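# Bend a rod into a standing arch in two sockets

## Task

Shape the rod into an arch that stands upright, with each of its two ends seated in a different socket on the board.

## Robot and tools

Robot: two arms, left_arm and right_arm, each ending in a parallel gripper. Calibrated base positions in the scene frame: left_arm at (-0.023, +0.225, 0) m with quat_wxyz (+1.000, 0, 0, -0.008), right_arm at (+0.010, -0.343, 0) m with quat_wxyz (+1.000, 0, 0, -0.009). A two-camera stand is fixed to the floor behind them. Loose objects may occasionally get a brief push from outside.

Frames. Scene frame: origin at table-top height, halfway between the nominal bases; +x points out over the table, +z up, left_arm sits on the +y side (arm names do not match image sides). Table and fixed cameras use the scene frame. Every hand pose, velocity, target and wrist-camera pose in results is in that arm's own base frame. Movement offsets are along the axes of the arm's current Hand target. Gripper axes: fingers point along +z, they open and close along y. end_effector_position is the point between the pads, roughly 1 cm short of the fingertips. Printed poses can be off by a few cm, more at long reach.

execute_actions(actions, cameras). actions is a list of actions; each action is a table of up to 15 rows, one row per 1/30 s step; a short table repeats its final row to fill 15 steps. Each row is one flat list of 14 numbers, each in [-1, 1], always covering both arms: left_arm dx, dy, dz, rx, ry, rz, opening, then right_arm in the same order. dx..rz are an offset (not a pose) from that arm's Hand target as it was when the action began; every row counts from that same start, not from the row before, and a repeated offset in a new action moves further. Scale: 1.0 = 0.6 m for dx, dy, dz and 180 degrees for rx, ry, rz, which form one rotation vector. opening is absolute: +1 fully open (0.094 m), -1 closed. Sending 0 for an arm's six pose numbers re-commands its Hand target. A 0 opening is a real command, so repeat an arm's present opening to leave it unchanged. cameras: list of names, ["all"] or []; images come back by default only when actions is empty. Unknown names invalidate the call.

move(target, speed, blend, opening_speed, grip_force, blocking, cameras). target is one 14-number row laid out as above, or a list of up to 15 such rows; every row is an offset from the Hand targets at the move's start, not from the previous row. Paths are straight, finish together, take at least 0.5 s and are cut off at 10 s total. speed: m/s, 0.002 to 2.9 (default 0.25), one value or one per target; rotation limit is twice that in rad/s. blend: corner rounding in m per target; 0 stops at each. opening_speed: at least 0.2 per second on the -1..+1 scale. grip_force: newtons per pad, 10 to 50, one value or one per arm; it persists; lower values close slowly. blocking=false returns after about 0.5 s while motion continues. Moves do not avoid obstacles or the other arm; faster moves lag, stray and hit harder. Avoid paths near an arm's own base (can flip its shoulder). The result adds a move: line such as done, off_target, moving, held or fault, plus limits (paced = pose clipped, held = steps withheld). Done means within 10 mm and 2 degrees; it says nothing about contact.

wait(seconds 0 to 10, cameras): holds last commands; a running move continues. stop(cameras): brakes a running move. zoom_image(camera, region [x0, y0, x1, y1] in pixels, at most 504 by 504): enlarges part of the newest image of cam_head_left, cam_head_right, cam_low, cam_left_wrist or cam_right_wrist (all 504x504). finished_scene(scene): give the current scene number; irreversible; the arch must hold without the robot.

Results: end_effector_position (m) and end_effector_quat_wxyz per arm; Hand target (last commanded pose after clipping, base of the next offset); Tool commands; grip_measured (same scale as opening, reads up to ~2.5 mm wide when empty, narrower than a squeezed part); Joint positions (last value = opening in m); joint torques (include arm weight; first three wrap at ±28 N m); Joint velocities, omitted when all within noise; step readings of position after execute_actions only. Joint ranges (rad): waist -2.618 to 3.054, shoulder 0 to 3.142, elbow 0 to 3.142 (straight at 2.901), wrist pitch and yaw ±1.571, wrist roll ±2.094.

Behaviour: each step, commanded orientation is clipped to 40 degrees from the measured one. Friction and weight leave the gripper short, low or tilted, especially at reach; check position and tilt after each move and correct. A gripper pushing against something keeps pushing; command its target back past the gripper to release. Squeeze grows about 1 N per 0.001 below the touch reading, then jumps to the force limit; close slowly on soft parts. To release, command well above grip_measured.

Avoid: dropping or letting go of a moving part, anything leaving the table, slamming or hard pushes on fixed or heavy things, any contact or grip between the two arms or grippers, strain on wrist camera cables, and long stretched or stalled holds, which heat motors (MOTOR HOT at 75 °C, a fold-up fault at 90 °C, collapse at 100 °C).

Each tool is called after "Emit:" by a JSON object that holds its "api" and its "payload", one argument or row to a line.

## Session

I'll start by looking at the scene.

Emit:
{"api": "execute_actions", "payload": {
  "actions": []
}}

Scene clock: 0.00 s.
left_arm: end_effector_position=(+0.3956, +0.0374, +0.1076) grip_measured=+1.000 end_effector_quat_wxyz=(+0.595, -0.099, +0.792, +0.096) | right_arm: end_effector_position=(+0.3892, -0.0271, +0.0936) grip_measured=+1.000 end_effector_quat_wxyz=(+0.583, +0.080, +0.807, -0.060)
Joint positions: left_arm=[-0.04 1.539 0.378 0.868 -0.311 -0.057 0.094] | right_arm=[0.026 1.536 0.345 0.864 0.215 0.068 0.094]
Joint velocities: within noise
Joint torques (N m): no reading
Heat: left arm: 34 °C; right arm: 39 °C.
Hand target: left_arm +0.3979, +0.0382, +0.1145; +0.603, -0.104, +0.785, +0.095 | right_arm +0.3920, -0.0278, +0.1014; +0.592, +0.080, +0.799, -0.062
Tool commands: left_gripper/opening=+1.0 right_gripper/opening=+1.0

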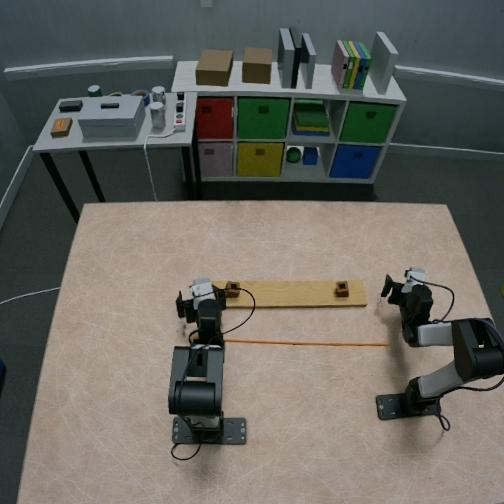

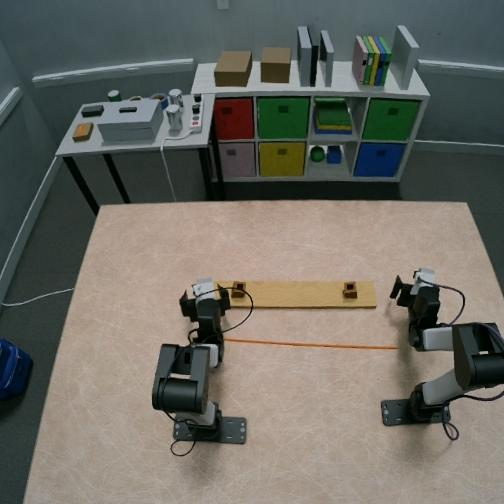

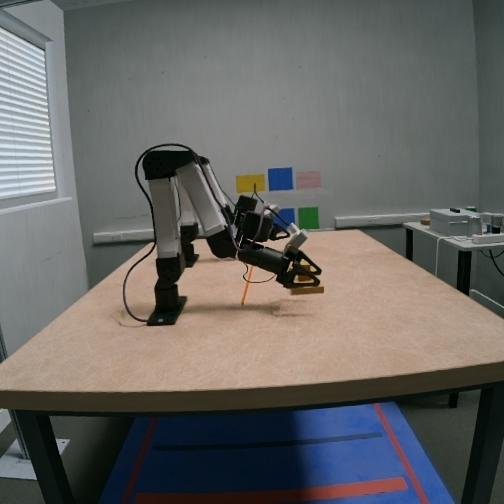

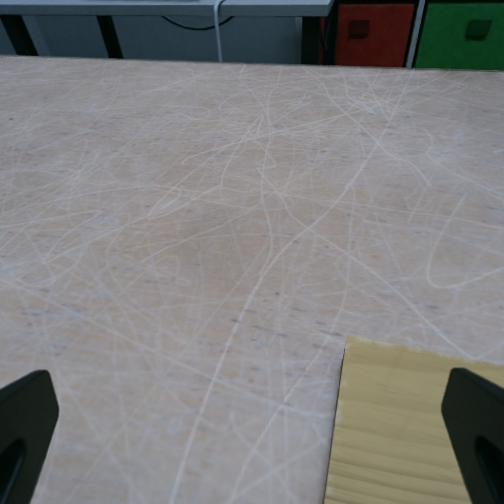

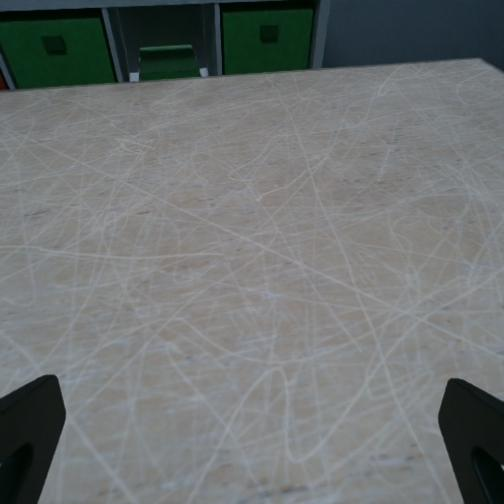

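Emit:
{"api": "zoom_image", "payload": {
  "camera": "cam_head_left",
  "region": [150, 240, 420, 460]
}}

Emit:
{"api": "zoom_image", "payload": {
  "camera": "cam_head_right",
  "region": [150, 240, 420, 400]
}}

Emit:
{"api": "zoom_image", "payload": {
  "camera": "cam_low",
  "region": [180, 180, 360, 330]
}}

Scaled by 1.867.

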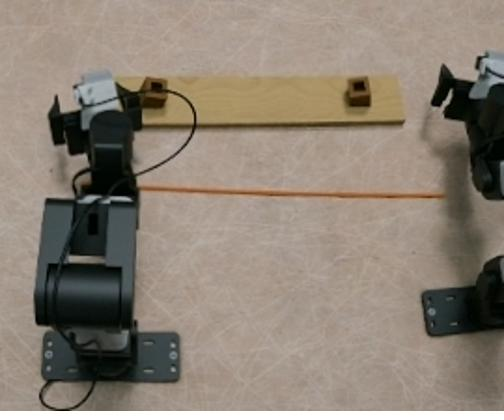

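Scaled by 1.867.

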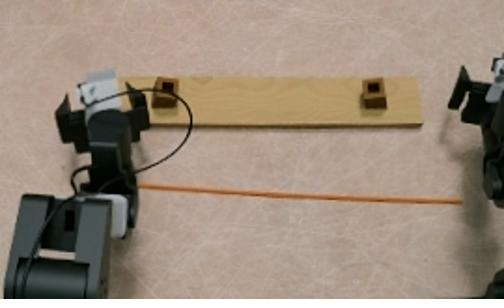

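Scaled by 2.800.

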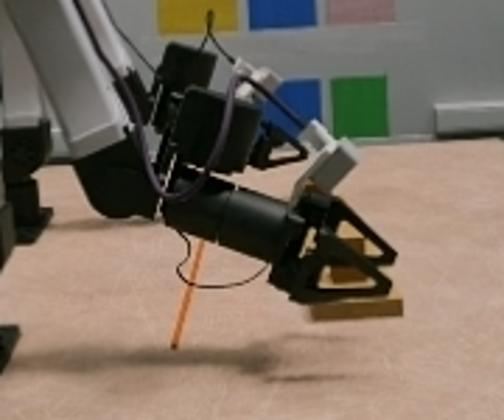

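Emit:
{"api": "move", "payload": {
  "target": [-0.2885, 0.2143, -0.1934, 0, 0, 0, 1, -0.2803, -0.1983, -0.2203, 0, 0, 0, 1],
  "speed": 0.2,
  "cameras": ["all"]
}}

Scene clock: 106.97 s.
left_arm: end_effector_position=(+0.2991, +0.1392, +0.3060) grip_measured=+1.000 end_effector_quat_wxyz=(+0.605, -0.114, +0.782, +0.094) | right_arm: end_effector_position=(+0.2930, -0.1294, +0.2976) grip_measured=+1.000 end_effector_quat_wxyz=(+0.598, +0.087, +0.794, -0.066)
Joint positions: left_arm=[0.575 0.857 0.839 -0.244 0.267 0.081 0.094] | right_arm=[-0.623 0.839 0.83 -0.294 -0.388 -0.119 0.094]
Joint torques (N m): left_arm=[0.17 -0.72 12.96 1.65 0.24 0.1] | right_arm=[-1.11 -1.01 10.69 1.54 -0.27 -0.1]
Heat: left arm: 38 °C; right arm: 44 °C.
Hand target: left_arm +0.2981, +0.1382, +0.3144; +0.603, -0.104, +0.785, +0.095 | right_arm +0.2922, -0.1280, +0.3013; +0.592, +0.080, +0.799, -0.062
Off the commanded pose: left_arm 0.009 m, 1 deg | right_arm 0.004 m, 1 deg.
move: done

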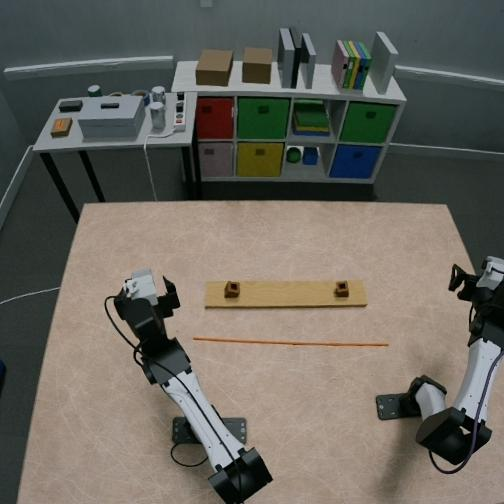

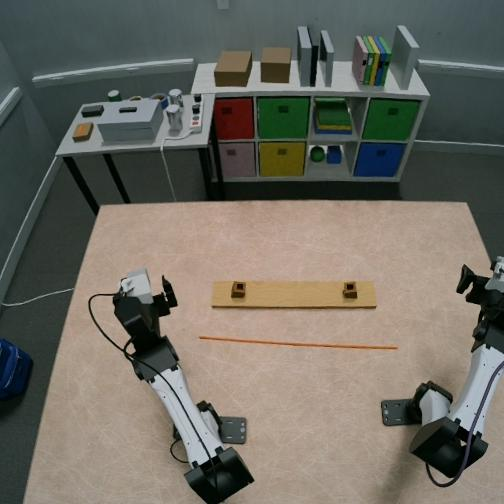

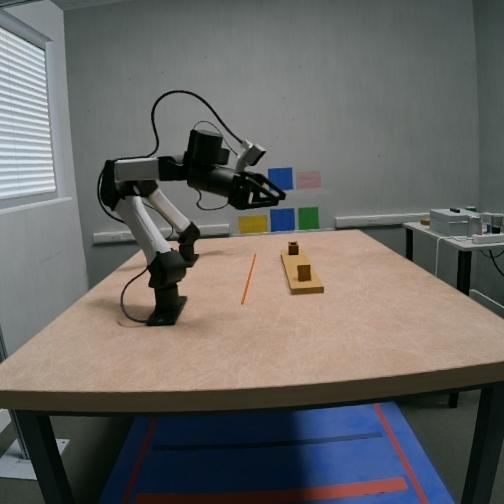

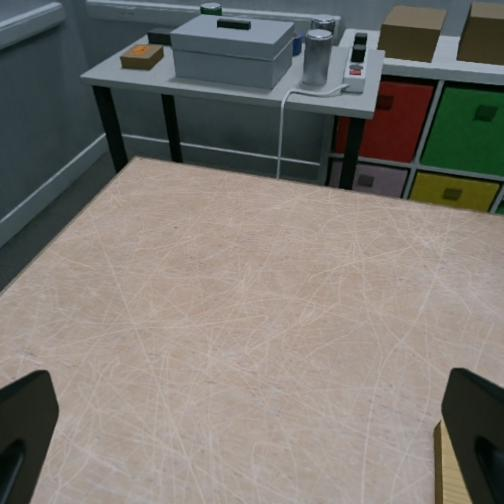

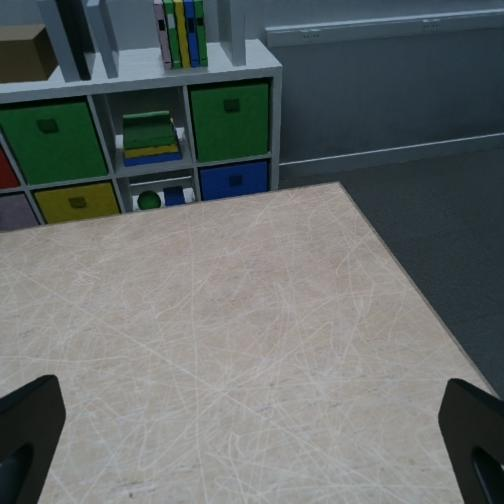

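Emit:
{"api": "zoom_image", "payload": {
  "camera": "cam_head_left",
  "region": [180, 260, 400, 360]
}}

Emit:
{"api": "zoom_image", "payload": {
  "camera": "cam_head_right",
  "region": [190, 260, 410, 360]
}}

Emit:
{"api": "zoom_image", "payload": {
  "camera": "cam_low",
  "region": [220, 230, 340, 310]
}}

Emit:
{"api": "zoom_image", "payload": {
  "camera": "cam_head_left",
  "region": [210, 270, 260, 310]
}}

Emit:
{"api": "zoom_image", "payload": {
  "camera": "cam_head_left",
  "region": [320, 270, 370, 310]
}}

Scaled by 2.291.

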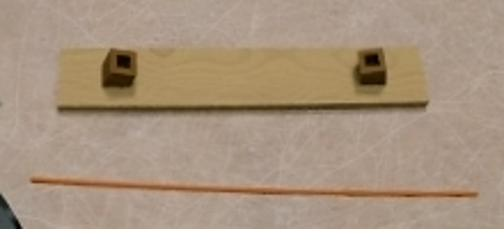

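Scaled by 2.291.

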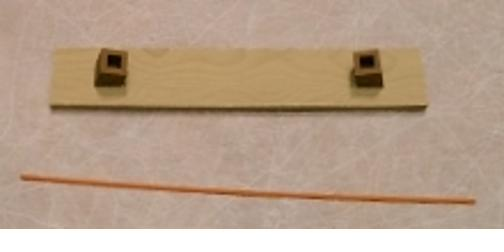

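Scaled by 4.200.

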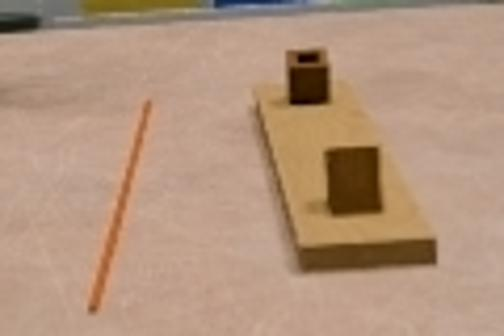

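Scaled by 10.080.

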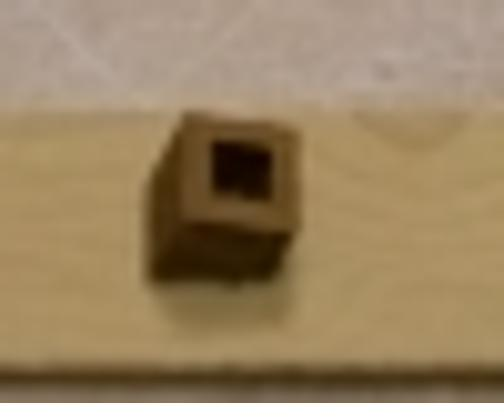

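Scaled by 10.080.

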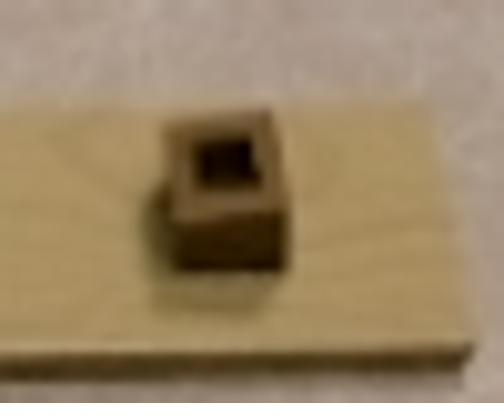

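Emit:
{"api": "move", "payload": {
  "target": [0.1202, -0.1830, -0.0547, 0.383, 0.2788, 0.4878, 1, 0.1135, 0.2965, -0.0860, -0.3547, 0.2875, -0.4768, 1],
  "speed": 0.2,
  "cameras": ["all"]
}}

Scene clock: 219.87 s.
left_arm: end_effector_position=(+0.2854, +0.0217, +0.2549) grip_measured=+1.000 end_effector_quat_wxyz=(+0.094, +0.690, +0.711, +0.100) | right_arm: end_effector_position=(+0.2637, +0.0598, +0.2525) grip_measured=+1.000 end_effector_quat_wxyz=(-0.118, +0.695, -0.706, +0.069)
Joint positions: left_arm=[0.082 1.478 1.721 -1.539 0.01 1.622 0.094] | right_arm=[0.219 1.418 1.659 -1.538 -0.007 -1.337 0.094]
Joint torques (N m): left_arm=[-1.14 -4.1 6.24 0.47 -0.02 0.08] | right_arm=[0.21 -4.27 6.71 0.55 0.03 -0.1]
Heat: left arm: 42 °C; right arm: 45 °C.
Hand target: left_arm +0.2800, +0.0203, +0.2504; +0.000, +0.707, +0.707, +0.000 | right_arm +0.2603, +0.0600, +0.2506; +0.000, +0.707, -0.707, +0.000
Off the commanded pose: left_arm 0.007 m, 16 deg | right_arm 0.004 m, 16 deg.
joint sent to its limit (left arm) — joint 4 (wrist pitch), lower limit. The joint targets are off in orientation, not in position.
joint sent to its limit (right arm) — joint 4 (wrist pitch), lower limit. The joint targets are off in orientation, not in position.
move: off_target (left_arm, right_arm)

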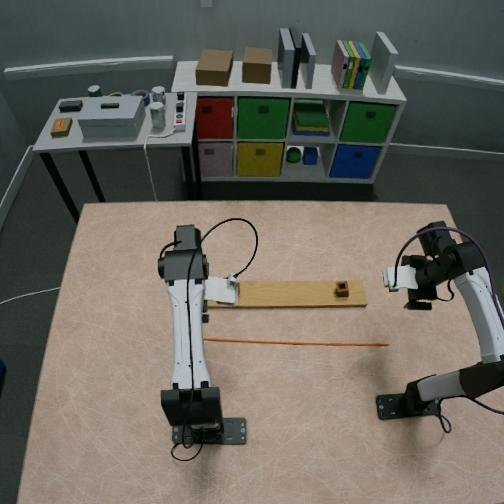

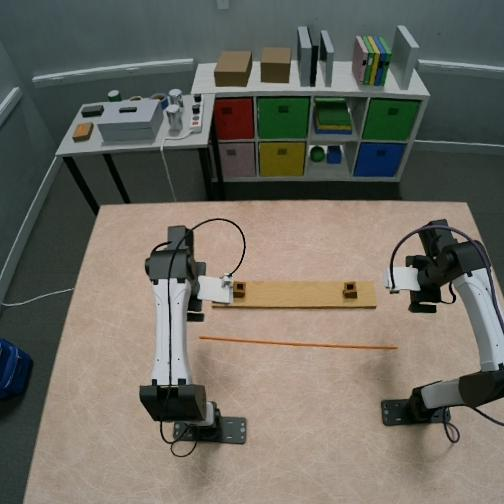

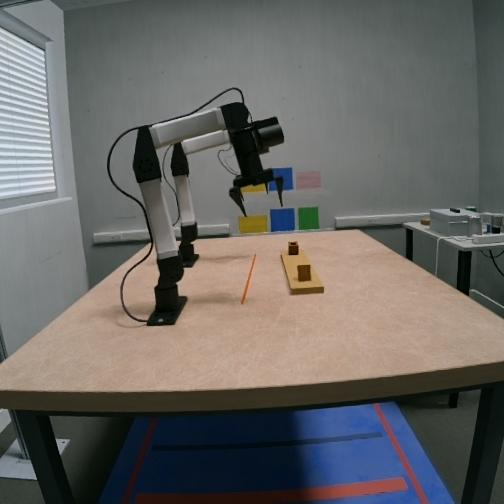

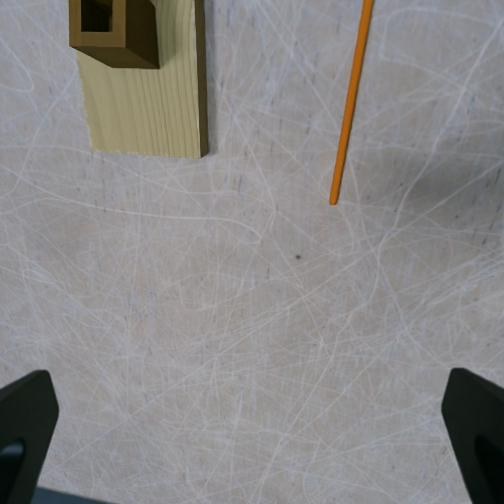

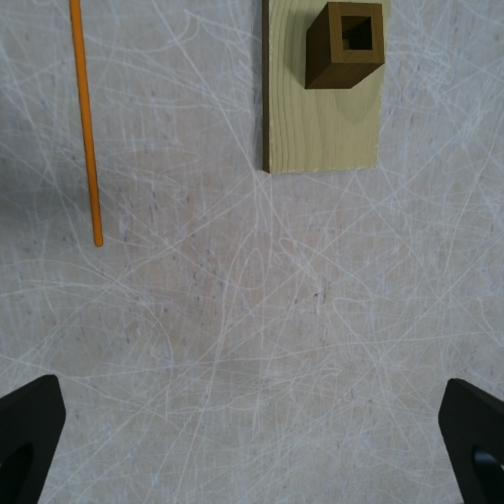

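Emit:
{"api": "move", "payload": {
  "target": [0, 0.05, 0.2167, 0, 0, 0, 1, 0, 0.0333, 0.2167, 0, 0, 0, 1],
  "speed": 0.2,
  "cameras": ["all"]
}}

Scene clock: 264.40 s.
left_arm: end_effector_position=(+0.3070, +0.0215, +0.1240) grip_measured=+1.000 end_effector_quat_wxyz=(-0.001, +0.699, +0.715, -0.006) | right_arm: end_effector_position=(+0.2347, +0.0577, +0.1237) grip_measured=+1.000 end_effector_quat_wxyz=(+0.005, +0.705, -0.709, -0.006)
Joint positions: left_arm=[0.074 1.715 1.463 -1.329 0.007 1.622 0.094] | right_arm=[0.237 1.469 1.211 -1.328 -0.006 -1.327 0.094]
Joint torques (N m): left_arm=[-1.26 -6.23 6.3 0.31 -0.02 0.04] | right_arm=[0.34 -5.46 5.59 0.55 0.02 0.05]
Heat: left arm: 37 °C; right arm: 42 °C.
Hand target: left_arm +0.3100, +0.0203, +0.1203; +0.000, +0.707, +0.707, +0.000 | right_arm +0.2403, +0.0601, +0.1205; +0.000, +0.707, -0.707, +0.000
Off the commanded pose: left_arm 0.005 m, 1 deg | right_arm 0.007 m, 1 deg.
move: done

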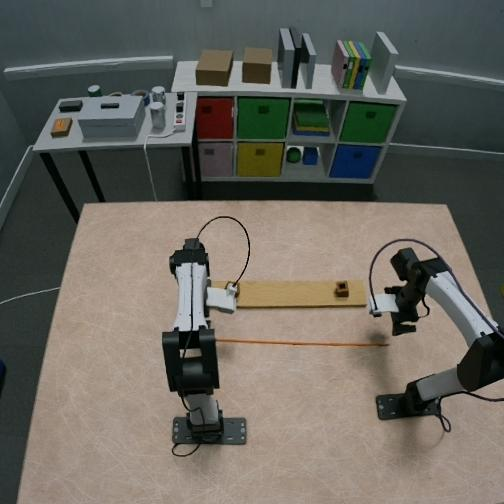

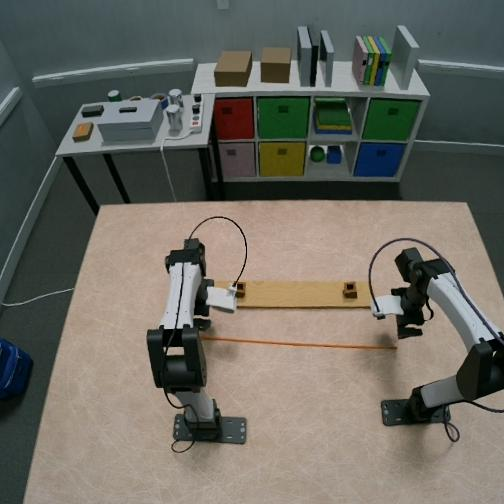

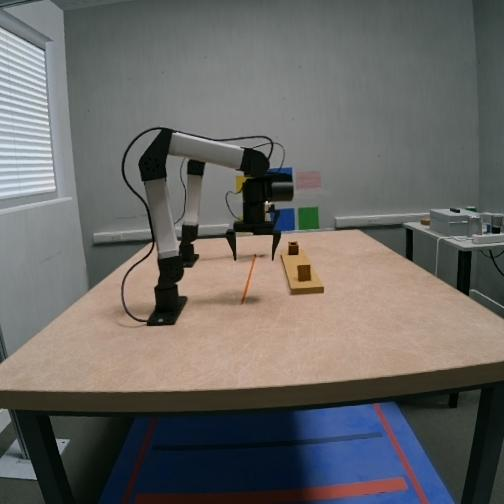

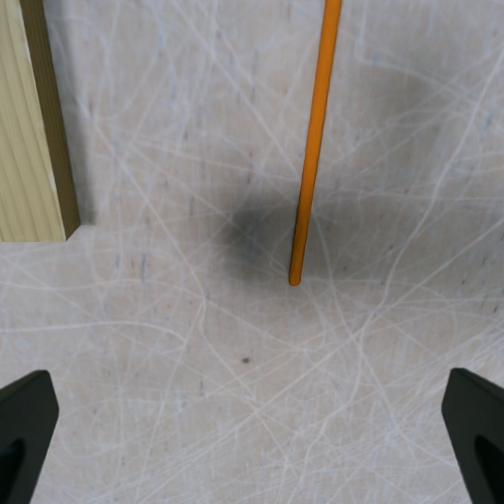

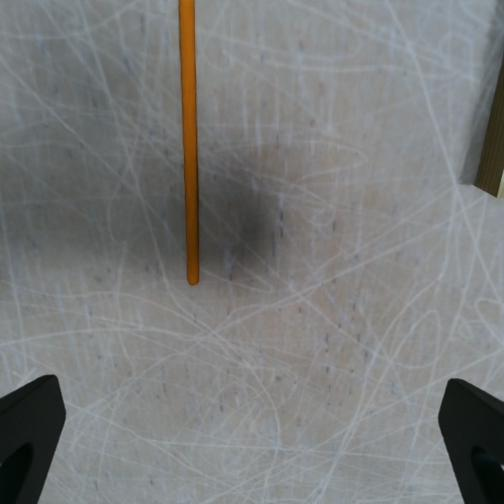

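Emit:
{"api": "move", "payload": {
  "target": [-0.0667, -0.0458, 0.1, 0, 0, 0.03, 1, -0.0667, 0.0483, 0.1, 0, 0, 0.011, 1],
  "speed": 0.15,
  "cameras": ["all"]
}}

Scene clock: 311.07 s.
left_arm: end_effector_position=(+0.2806, -0.0189, +0.0577) grip_measured=+1.000 end_effector_quat_wxyz=(-0.010, +0.741, +0.672, -0.013) | right_arm: end_effector_position=(+0.2070, +0.0971, +0.0608) grip_measured=+1.000 end_effector_quat_wxyz=(+0.014, +0.694, -0.720, -0.007)
Joint positions: left_arm=[-0.064 1.674 1.151 -1.08 0.005 1.605 0.094] | right_arm=[0.436 1.469 0.958 -1.09 -0.004 -1.099 0.094]
Joint torques (N m): left_arm=[-1.01 -7.98 5.42 0.26 0.01 -0.22] | right_arm=[0.21 -6.95 5 0.54 0.01 0.06]
Heat: left arm: 35 °C; right arm: 39 °C.
Hand target: left_arm +0.2825, -0.0197, +0.0604; +0.000, +0.740, +0.673, +0.000 | right_arm +0.2114, +0.1001, +0.0605; +0.000, +0.695, -0.719, +0.000
Off the commanded pose: left_arm 0.003 m, 2 deg | right_arm 0.005 m, 2 deg.
move: done

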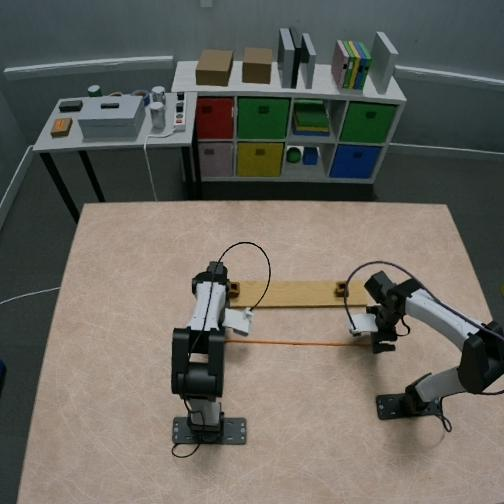

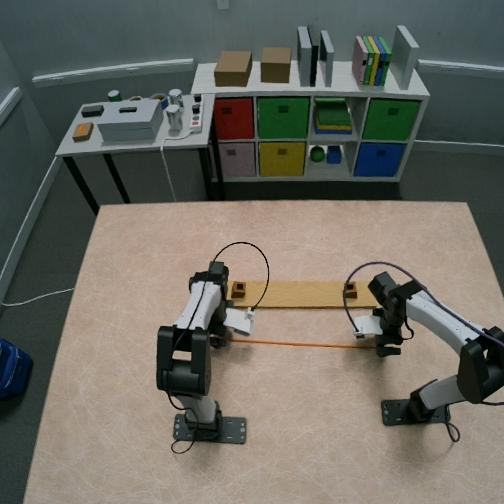

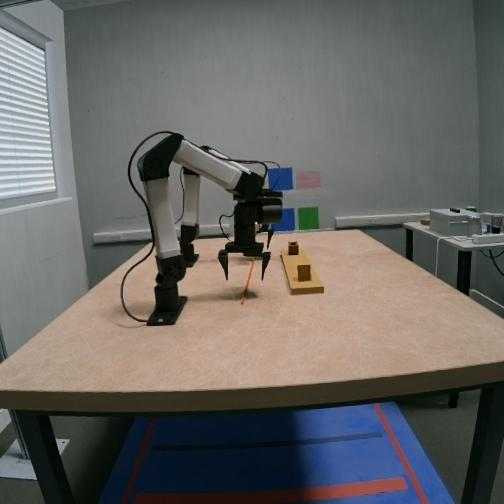

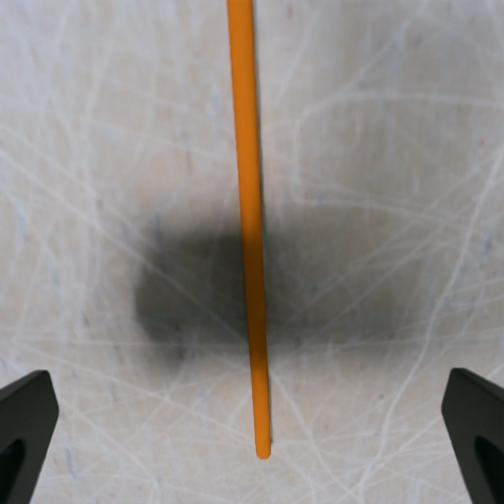

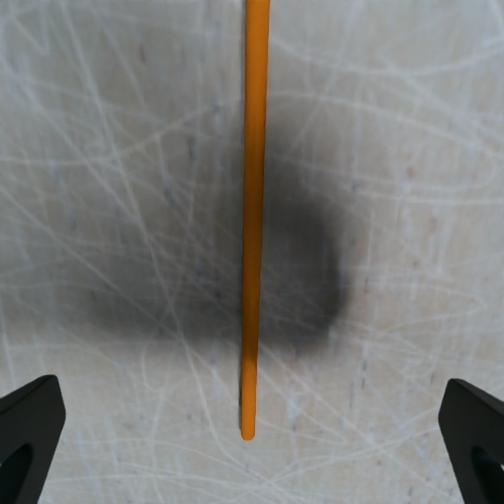

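Emit:
{"api": "zoom_image", "payload": {
  "camera": "cam_left_wrist",
  "region": [220, 420, 300, 480]
}}

Emit:
{"api": "zoom_image", "payload": {
  "camera": "cam_left_wrist",
  "region": [200, 0, 280, 60]
}}

Emit:
{"api": "zoom_image", "payload": {
  "camera": "cam_right_wrist",
  "region": [210, 400, 290, 460]
}}

Emit:
{"api": "zoom_image", "payload": {
  "camera": "cam_right_wrist",
  "region": [220, 0, 300, 60]
}}

Scaled by 6.300.

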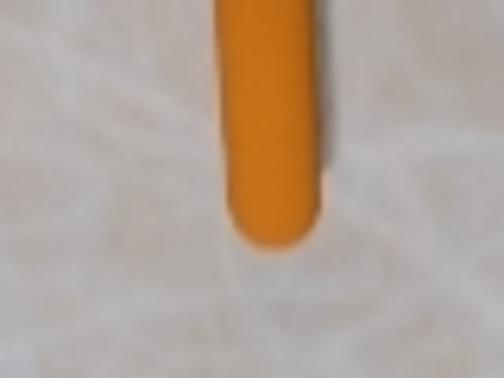

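Scaled by 6.300.

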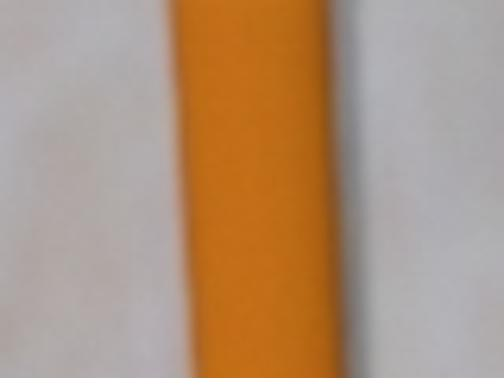

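Scaled by 6.300.

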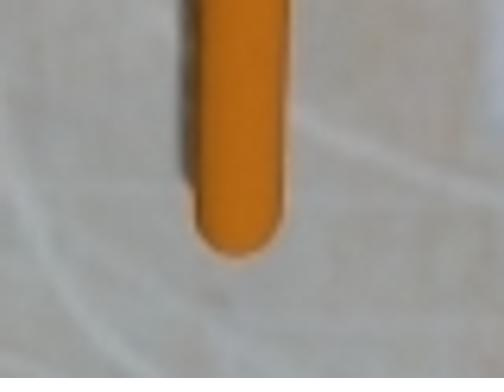

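Scaled by 6.300.

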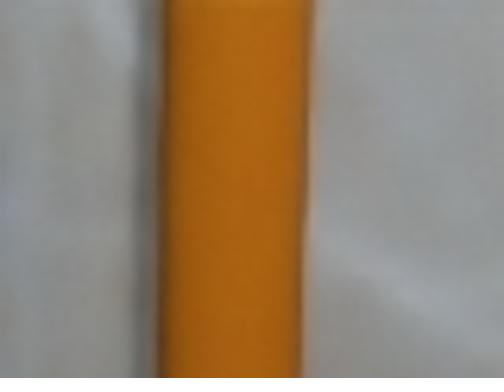

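Emit:
{"api": "move", "payload": {
  "target": [0, 0, 0.055, -0.0106, 0, -0.0146, 1, 0, 0, 0.06, 0.0096, 0, 0.0063, 1],
  "speed": 0.1,
  "cameras": ["cam_low", "cam_left_wrist", "cam_right_wrist"]
}}

Scene clock: 400.13 s.
left_arm: end_effector_position=(+0.2810, -0.0189, +0.0281) grip_measured=+1.000 end_effector_quat_wxyz=(+0.006, +0.725, +0.688, +0.002) | right_arm: end_effector_position=(+0.2081, +0.0975, +0.0296) grip_measured=+1.000 end_effector_quat_wxyz=(-0.007, +0.687, -0.727, +0.007)
Joint positions: left_arm=[-0.064 1.673 1.025 -0.91 0.005 1.559 0.094] | right_arm=[0.446 1.469 0.827 -0.911 0.01 -1.068 0.094]
Joint torques (N m): left_arm=[-0.96 -6.64 5.27 0.37 0.01 -0.25] | right_arm=[0.32 -4.36 4.96 0.67 0.04 0.07]
Heat: left arm: 38 °C; right arm: 37 °C.
Hand target: left_arm +0.2824, -0.0197, +0.0274; +0.012, +0.724, +0.690, +0.011 | right_arm +0.2115, +0.1002, +0.0245; -0.011, +0.687, -0.726, +0.011
Off the commanded pose: left_arm 0.002 m, 1 deg | right_arm 0.007 m, 1 deg.
move: done
Images, in order (width x height): cam_low 504x504, cam_left_wrist 504x504, cam_right_wrist 504x504.

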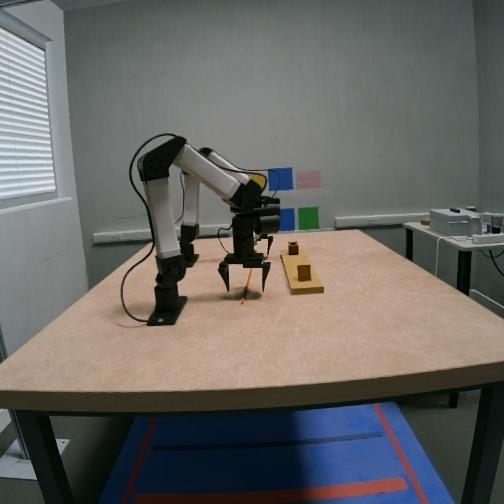

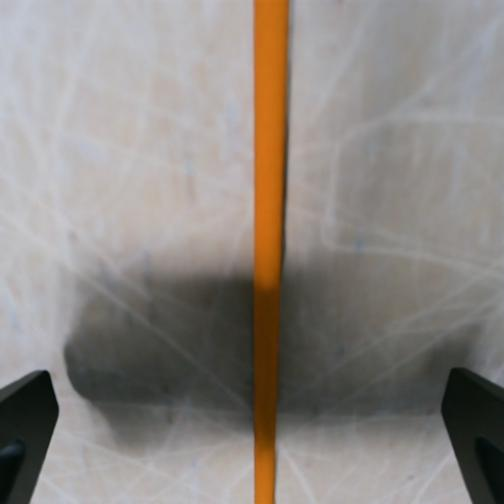

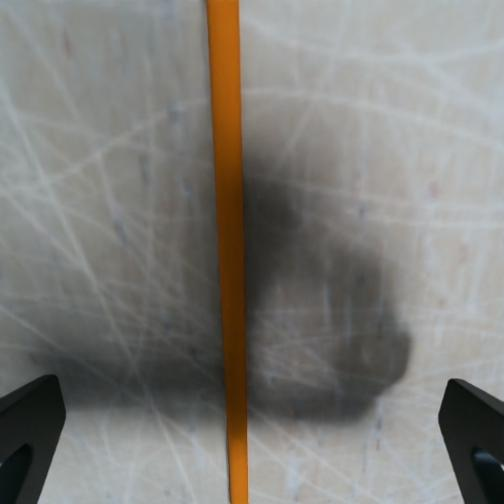

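Emit:
{"api": "move", "payload": {
  "target": [0, -0.0062, 0.014, 0, 0, 0, 1, 0, 0.0087, 0.018, 0, 0, 0, 1],
  "speed": 0.06,
  "cameras": ["cam_low", "cam_left_wrist", "cam_right_wrist"]
}}

Emit:
{"api": "zoom_image", "payload": {
  "camera": "cam_low",
  "region": [200, 220, 300, 320]
}}

Scene clock: 413.20 s.
left_arm: end_effector_position=(+0.2762, -0.0186, +0.0207) grip_measured=+1.000 end_effector_quat_wxyz=(+0.004, +0.725, +0.688, +0.000) | right_arm: end_effector_position=(+0.2028, +0.0977, +0.0178) grip_measured=+1.000 end_effector_quat_wxyz=(-0.005, +0.687, -0.727, +0.007)
Joint positions: left_arm=[-0.064 1.673 0.993 -0.884 0.005 1.559 0.094] | right_arm=[0.456 1.476 0.782 -0.863 0.01 -1.057 0.094]
Joint torques (N m): left_arm=[-1.01 -6.45 4.88 0.47 0 -0.24] | right_arm=[0.34 -4.52 4.89 0.67 0.04 0.08]
Heat: left arm: 38 °C; right arm: 37 °C.
Hand target: left_arm +0.2790, -0.0195, +0.0188; +0.012, +0.724, +0.690, +0.011 | right_arm +0.2065, +0.1005, +0.0135; -0.011, +0.687, -0.726, +0.011
Off the commanded pose: left_arm 0.003 m, 2 deg | right_arm 0.006 m, 1 deg.
move: done
Images, in order (width x height): cam_low 504x504, cam_left_wrist 504x504, cam_right_wrist 504x504.

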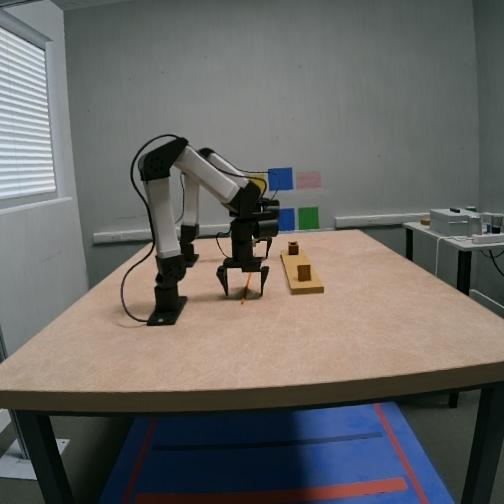

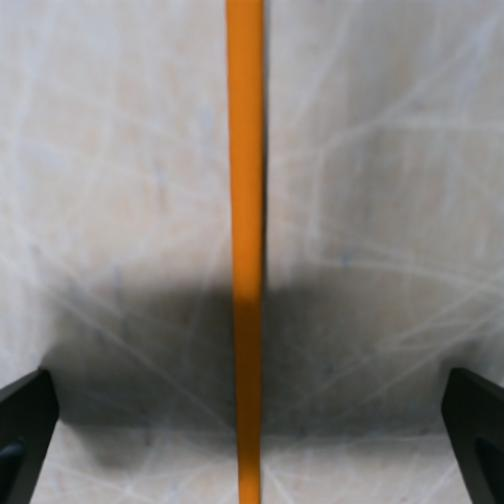

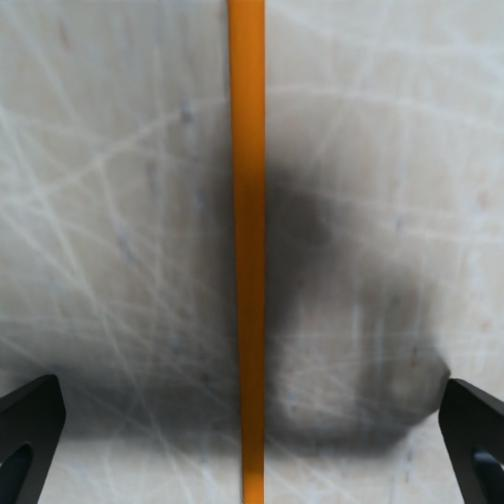

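Scaled by 5.040.

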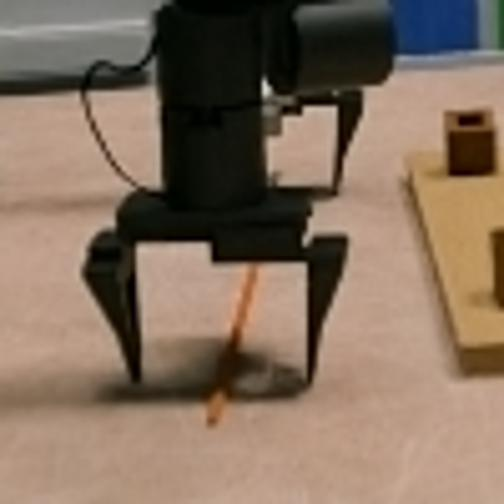

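Emit:
{"api": "move", "payload": {
  "target": [0, 0, 0.008, 0, 0, 0, 1, 0, 0, 0.007, 0, 0, 0, 1],
  "speed": 0.05,
  "cameras": ["cam_low", "cam_left_wrist", "cam_right_wrist"]
}}

Emit:
{"api": "zoom_image", "payload": {
  "camera": "cam_low",
  "region": [200, 220, 300, 320]
}}

Emit:
{"api": "zoom_image", "payload": {
  "camera": "cam_left_wrist",
  "region": [0, 340, 160, 504]
}}

Emit:
{"api": "zoom_image", "payload": {
  "camera": "cam_right_wrist",
  "region": [380, 340, 504, 464]
}}

Scene clock: 420.70 s.
left_arm: end_effector_position=(+0.2764, -0.0186, +0.0201) grip_measured=+1.000 end_effector_quat_wxyz=(+0.005, +0.725, +0.688, +0.001) | right_arm: end_effector_position=(+0.2032, +0.0975, +0.0152) grip_measured=+1.000 end_effector_quat_wxyz=(-0.006, +0.687, -0.727, +0.008)
Joint positions: left_arm=[-0.064 1.673 0.99 -0.879 0.005 1.559 0.094] | right_arm=[0.456 1.481 0.775 -0.85 0.011 -1.057 0.094]
Joint torques (N m): left_arm=[-0.98 -5.83 4.08 0.64 0 -0.23] | right_arm=[0.31 -4.15 4.56 0.73 0.02 0.07]
Heat: left arm: 38 °C; right arm: 37 °C.
Hand target: left_arm +0.2792, -0.0195, +0.0140; +0.012, +0.724, +0.690, +0.011 | right_arm +0.2067, +0.1005, +0.0093; -0.011, +0.687, -0.726, +0.011
Off the commanded pose: left_arm 0.007 m, 1 deg | right_arm 0.007 m, 1 deg.
move: done
Images, in order (width x height): cam_low 504x504, cam_left_wrist 504x504, cam_right_wrist 504x504.

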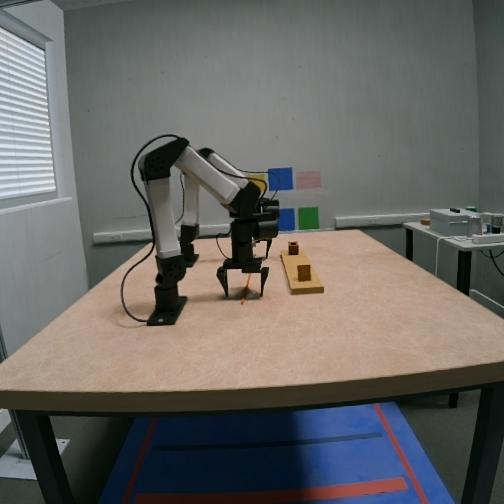

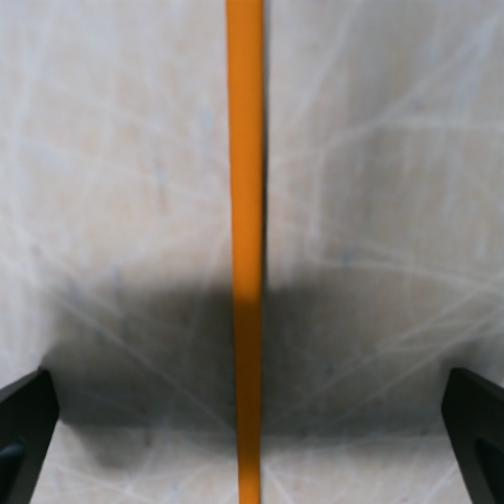

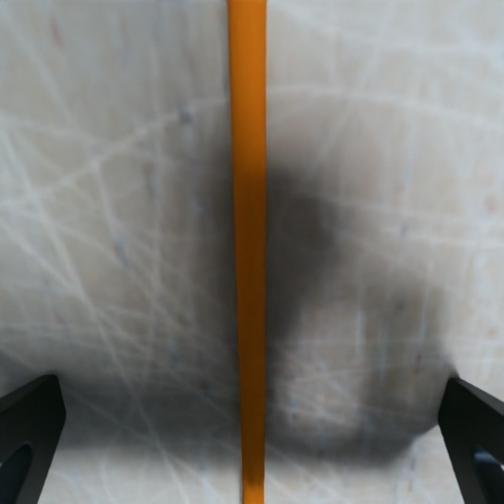

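Scaled by 5.040.

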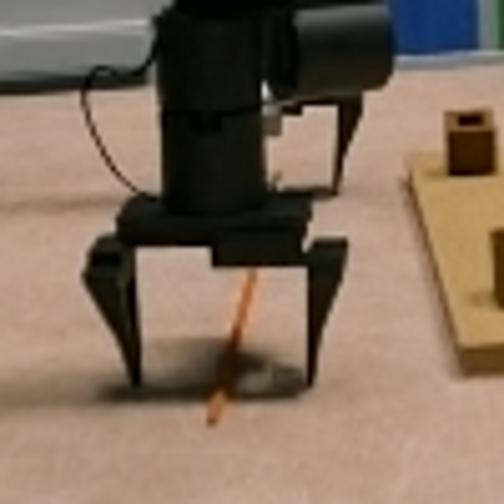

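Scaled by 3.073.

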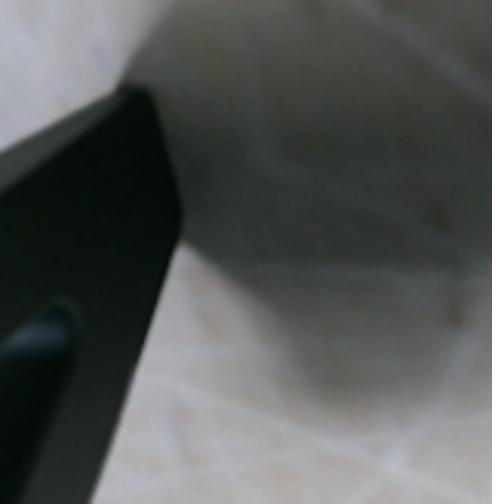

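Scaled by 4.065.

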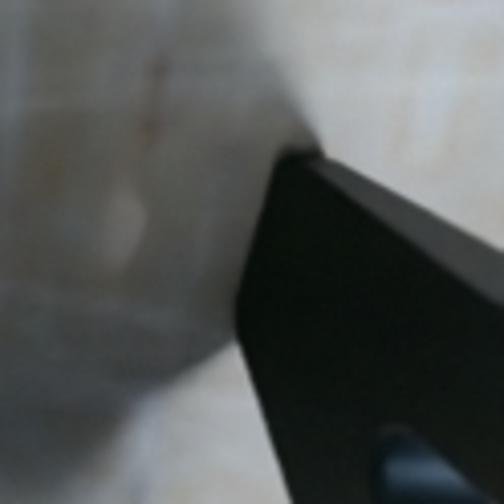

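Emit:
{"api": "move", "payload": {
  "target": [0, 0, -0.0092, 0, 0, 0, 1, 0, 0, 0, 0, 0, 0, 1],
  "speed": 0.05,
  "cameras": ["cam_left_wrist", "cam_right_wrist"]
}}

Scene clock: 433.30 s.
left_arm: end_effector_position=(+0.2765, -0.0186, +0.0204) grip_measured=+1.000 end_effector_quat_wxyz=(+0.005, +0.725, +0.688, +0.001) | right_arm: end_effector_position=(+0.2032, +0.0975, +0.0152) grip_measured=+1.000 end_effector_quat_wxyz=(-0.006, +0.687, -0.727, +0.008)
Joint positions: left_arm=[-0.064 1.672 0.99 -0.879 0.005 1.559 0.094] | right_arm=[0.456 1.481 0.775 -0.85 0.011 -1.057 0.094]
Joint torques (N m): left_arm=[-1.01 -6.41 5.31 0.42 -0.02 -0.22] | right_arm=[0.31 -4.15 4.57 0.73 0.02 0.07]
Heat: left arm: 38 °C; right arm: 37 °C.
Hand target: left_arm +0.2790, -0.0195, +0.0196; +0.012, +0.724, +0.690, +0.011 | right_arm +0.2067, +0.1005, +0.0093; -0.011, +0.687, -0.726, +0.011
Off the commanded pose: left_arm 0.003 m, 1 deg | right_arm 0.007 m, 1 deg.
move: done
Images, in order (width x height): cam_left_wrist 504x504, cam_right_wrist 504x504.

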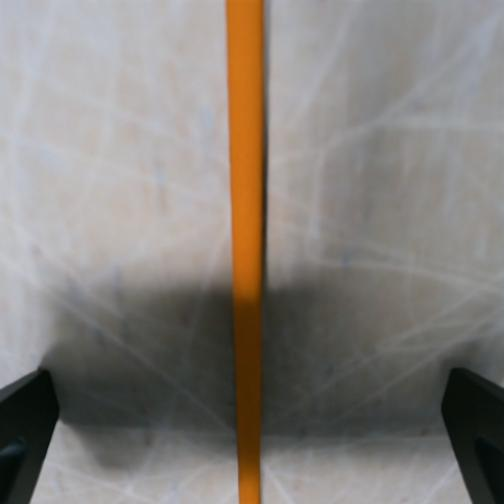

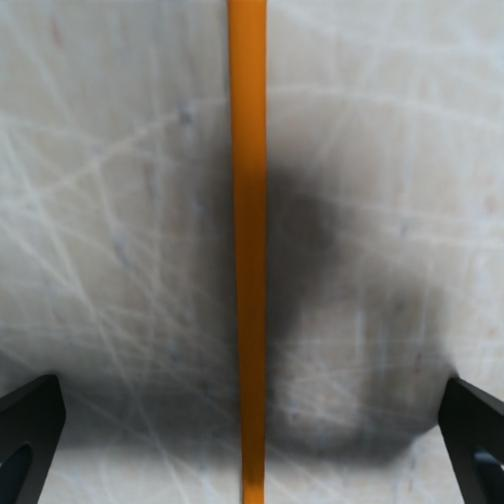

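Emit:
{"api": "move", "payload": {
  "target": [0, 0, 0, 0, 0, 0, -1, 0, 0, 0, 0, 0, 0, -1],
  "speed": 0.05,
  "opening_speed": 0.7,
  "cameras": ["all"]
}}

Scene clock: 439.33 s.
left_arm: end_effector_position=(+0.2784, -0.0188, +0.0204) grip_measured=-0.920 end_effector_quat_wxyz=(+0.008, +0.725, +0.689, +0.004) | right_arm: end_effector_position=(+0.2047, +0.0979, +0.0152) grip_measured=-0.909 end_effector_quat_wxyz=(-0.008, +0.690, -0.724, +0.009)
Joint positions: left_arm=[-0.064 1.672 0.99 -0.872 0.005 1.557 0.004] | right_arm=[0.456 1.481 0.775 -0.844 0.013 -1.067 0.004]
Joint torques (N m): left_arm=[-0.99 -6.54 5.27 0.34 0 -0.21] | right_arm=[0.31 -4.15 4.56 0.67 0.01 0.07]
Heat: left arm: 38 °C; right arm: 36 °C.
Hand target: left_arm +0.2790, -0.0195, +0.0196; +0.012, +0.724, +0.690, +0.011 | right_arm +0.2067, +0.1005, +0.0093; -0.011, +0.687, -0.726, +0.011
Off the commanded pose: left_arm 0.001 m, 1 deg | right_arm 0.007 m, 1 deg.
move: done

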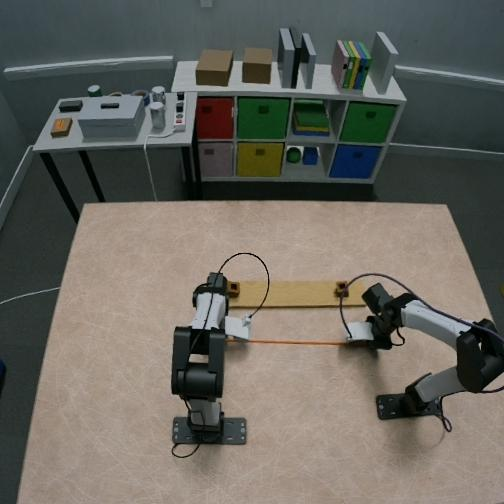

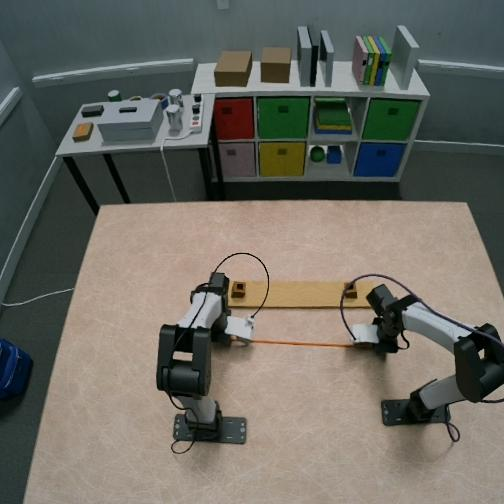

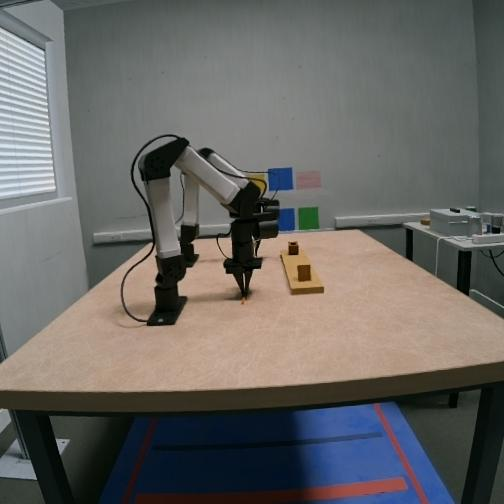

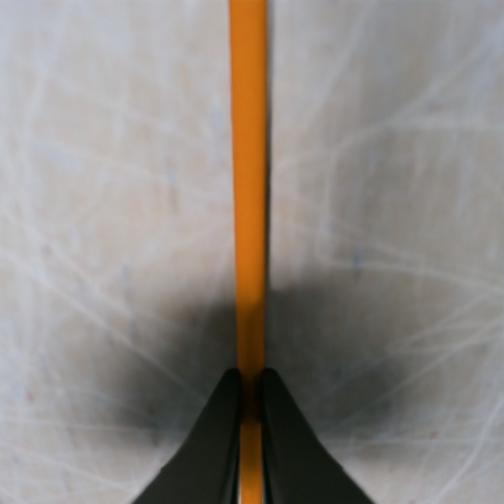

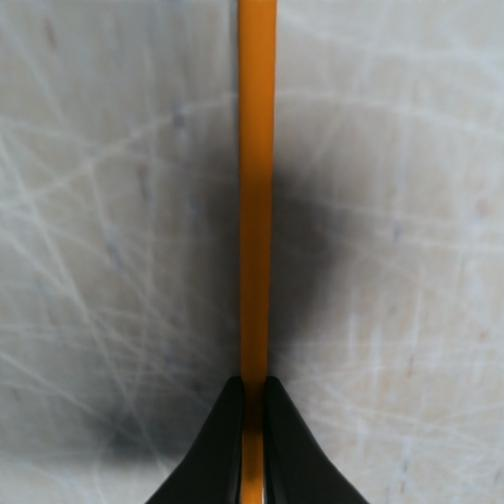

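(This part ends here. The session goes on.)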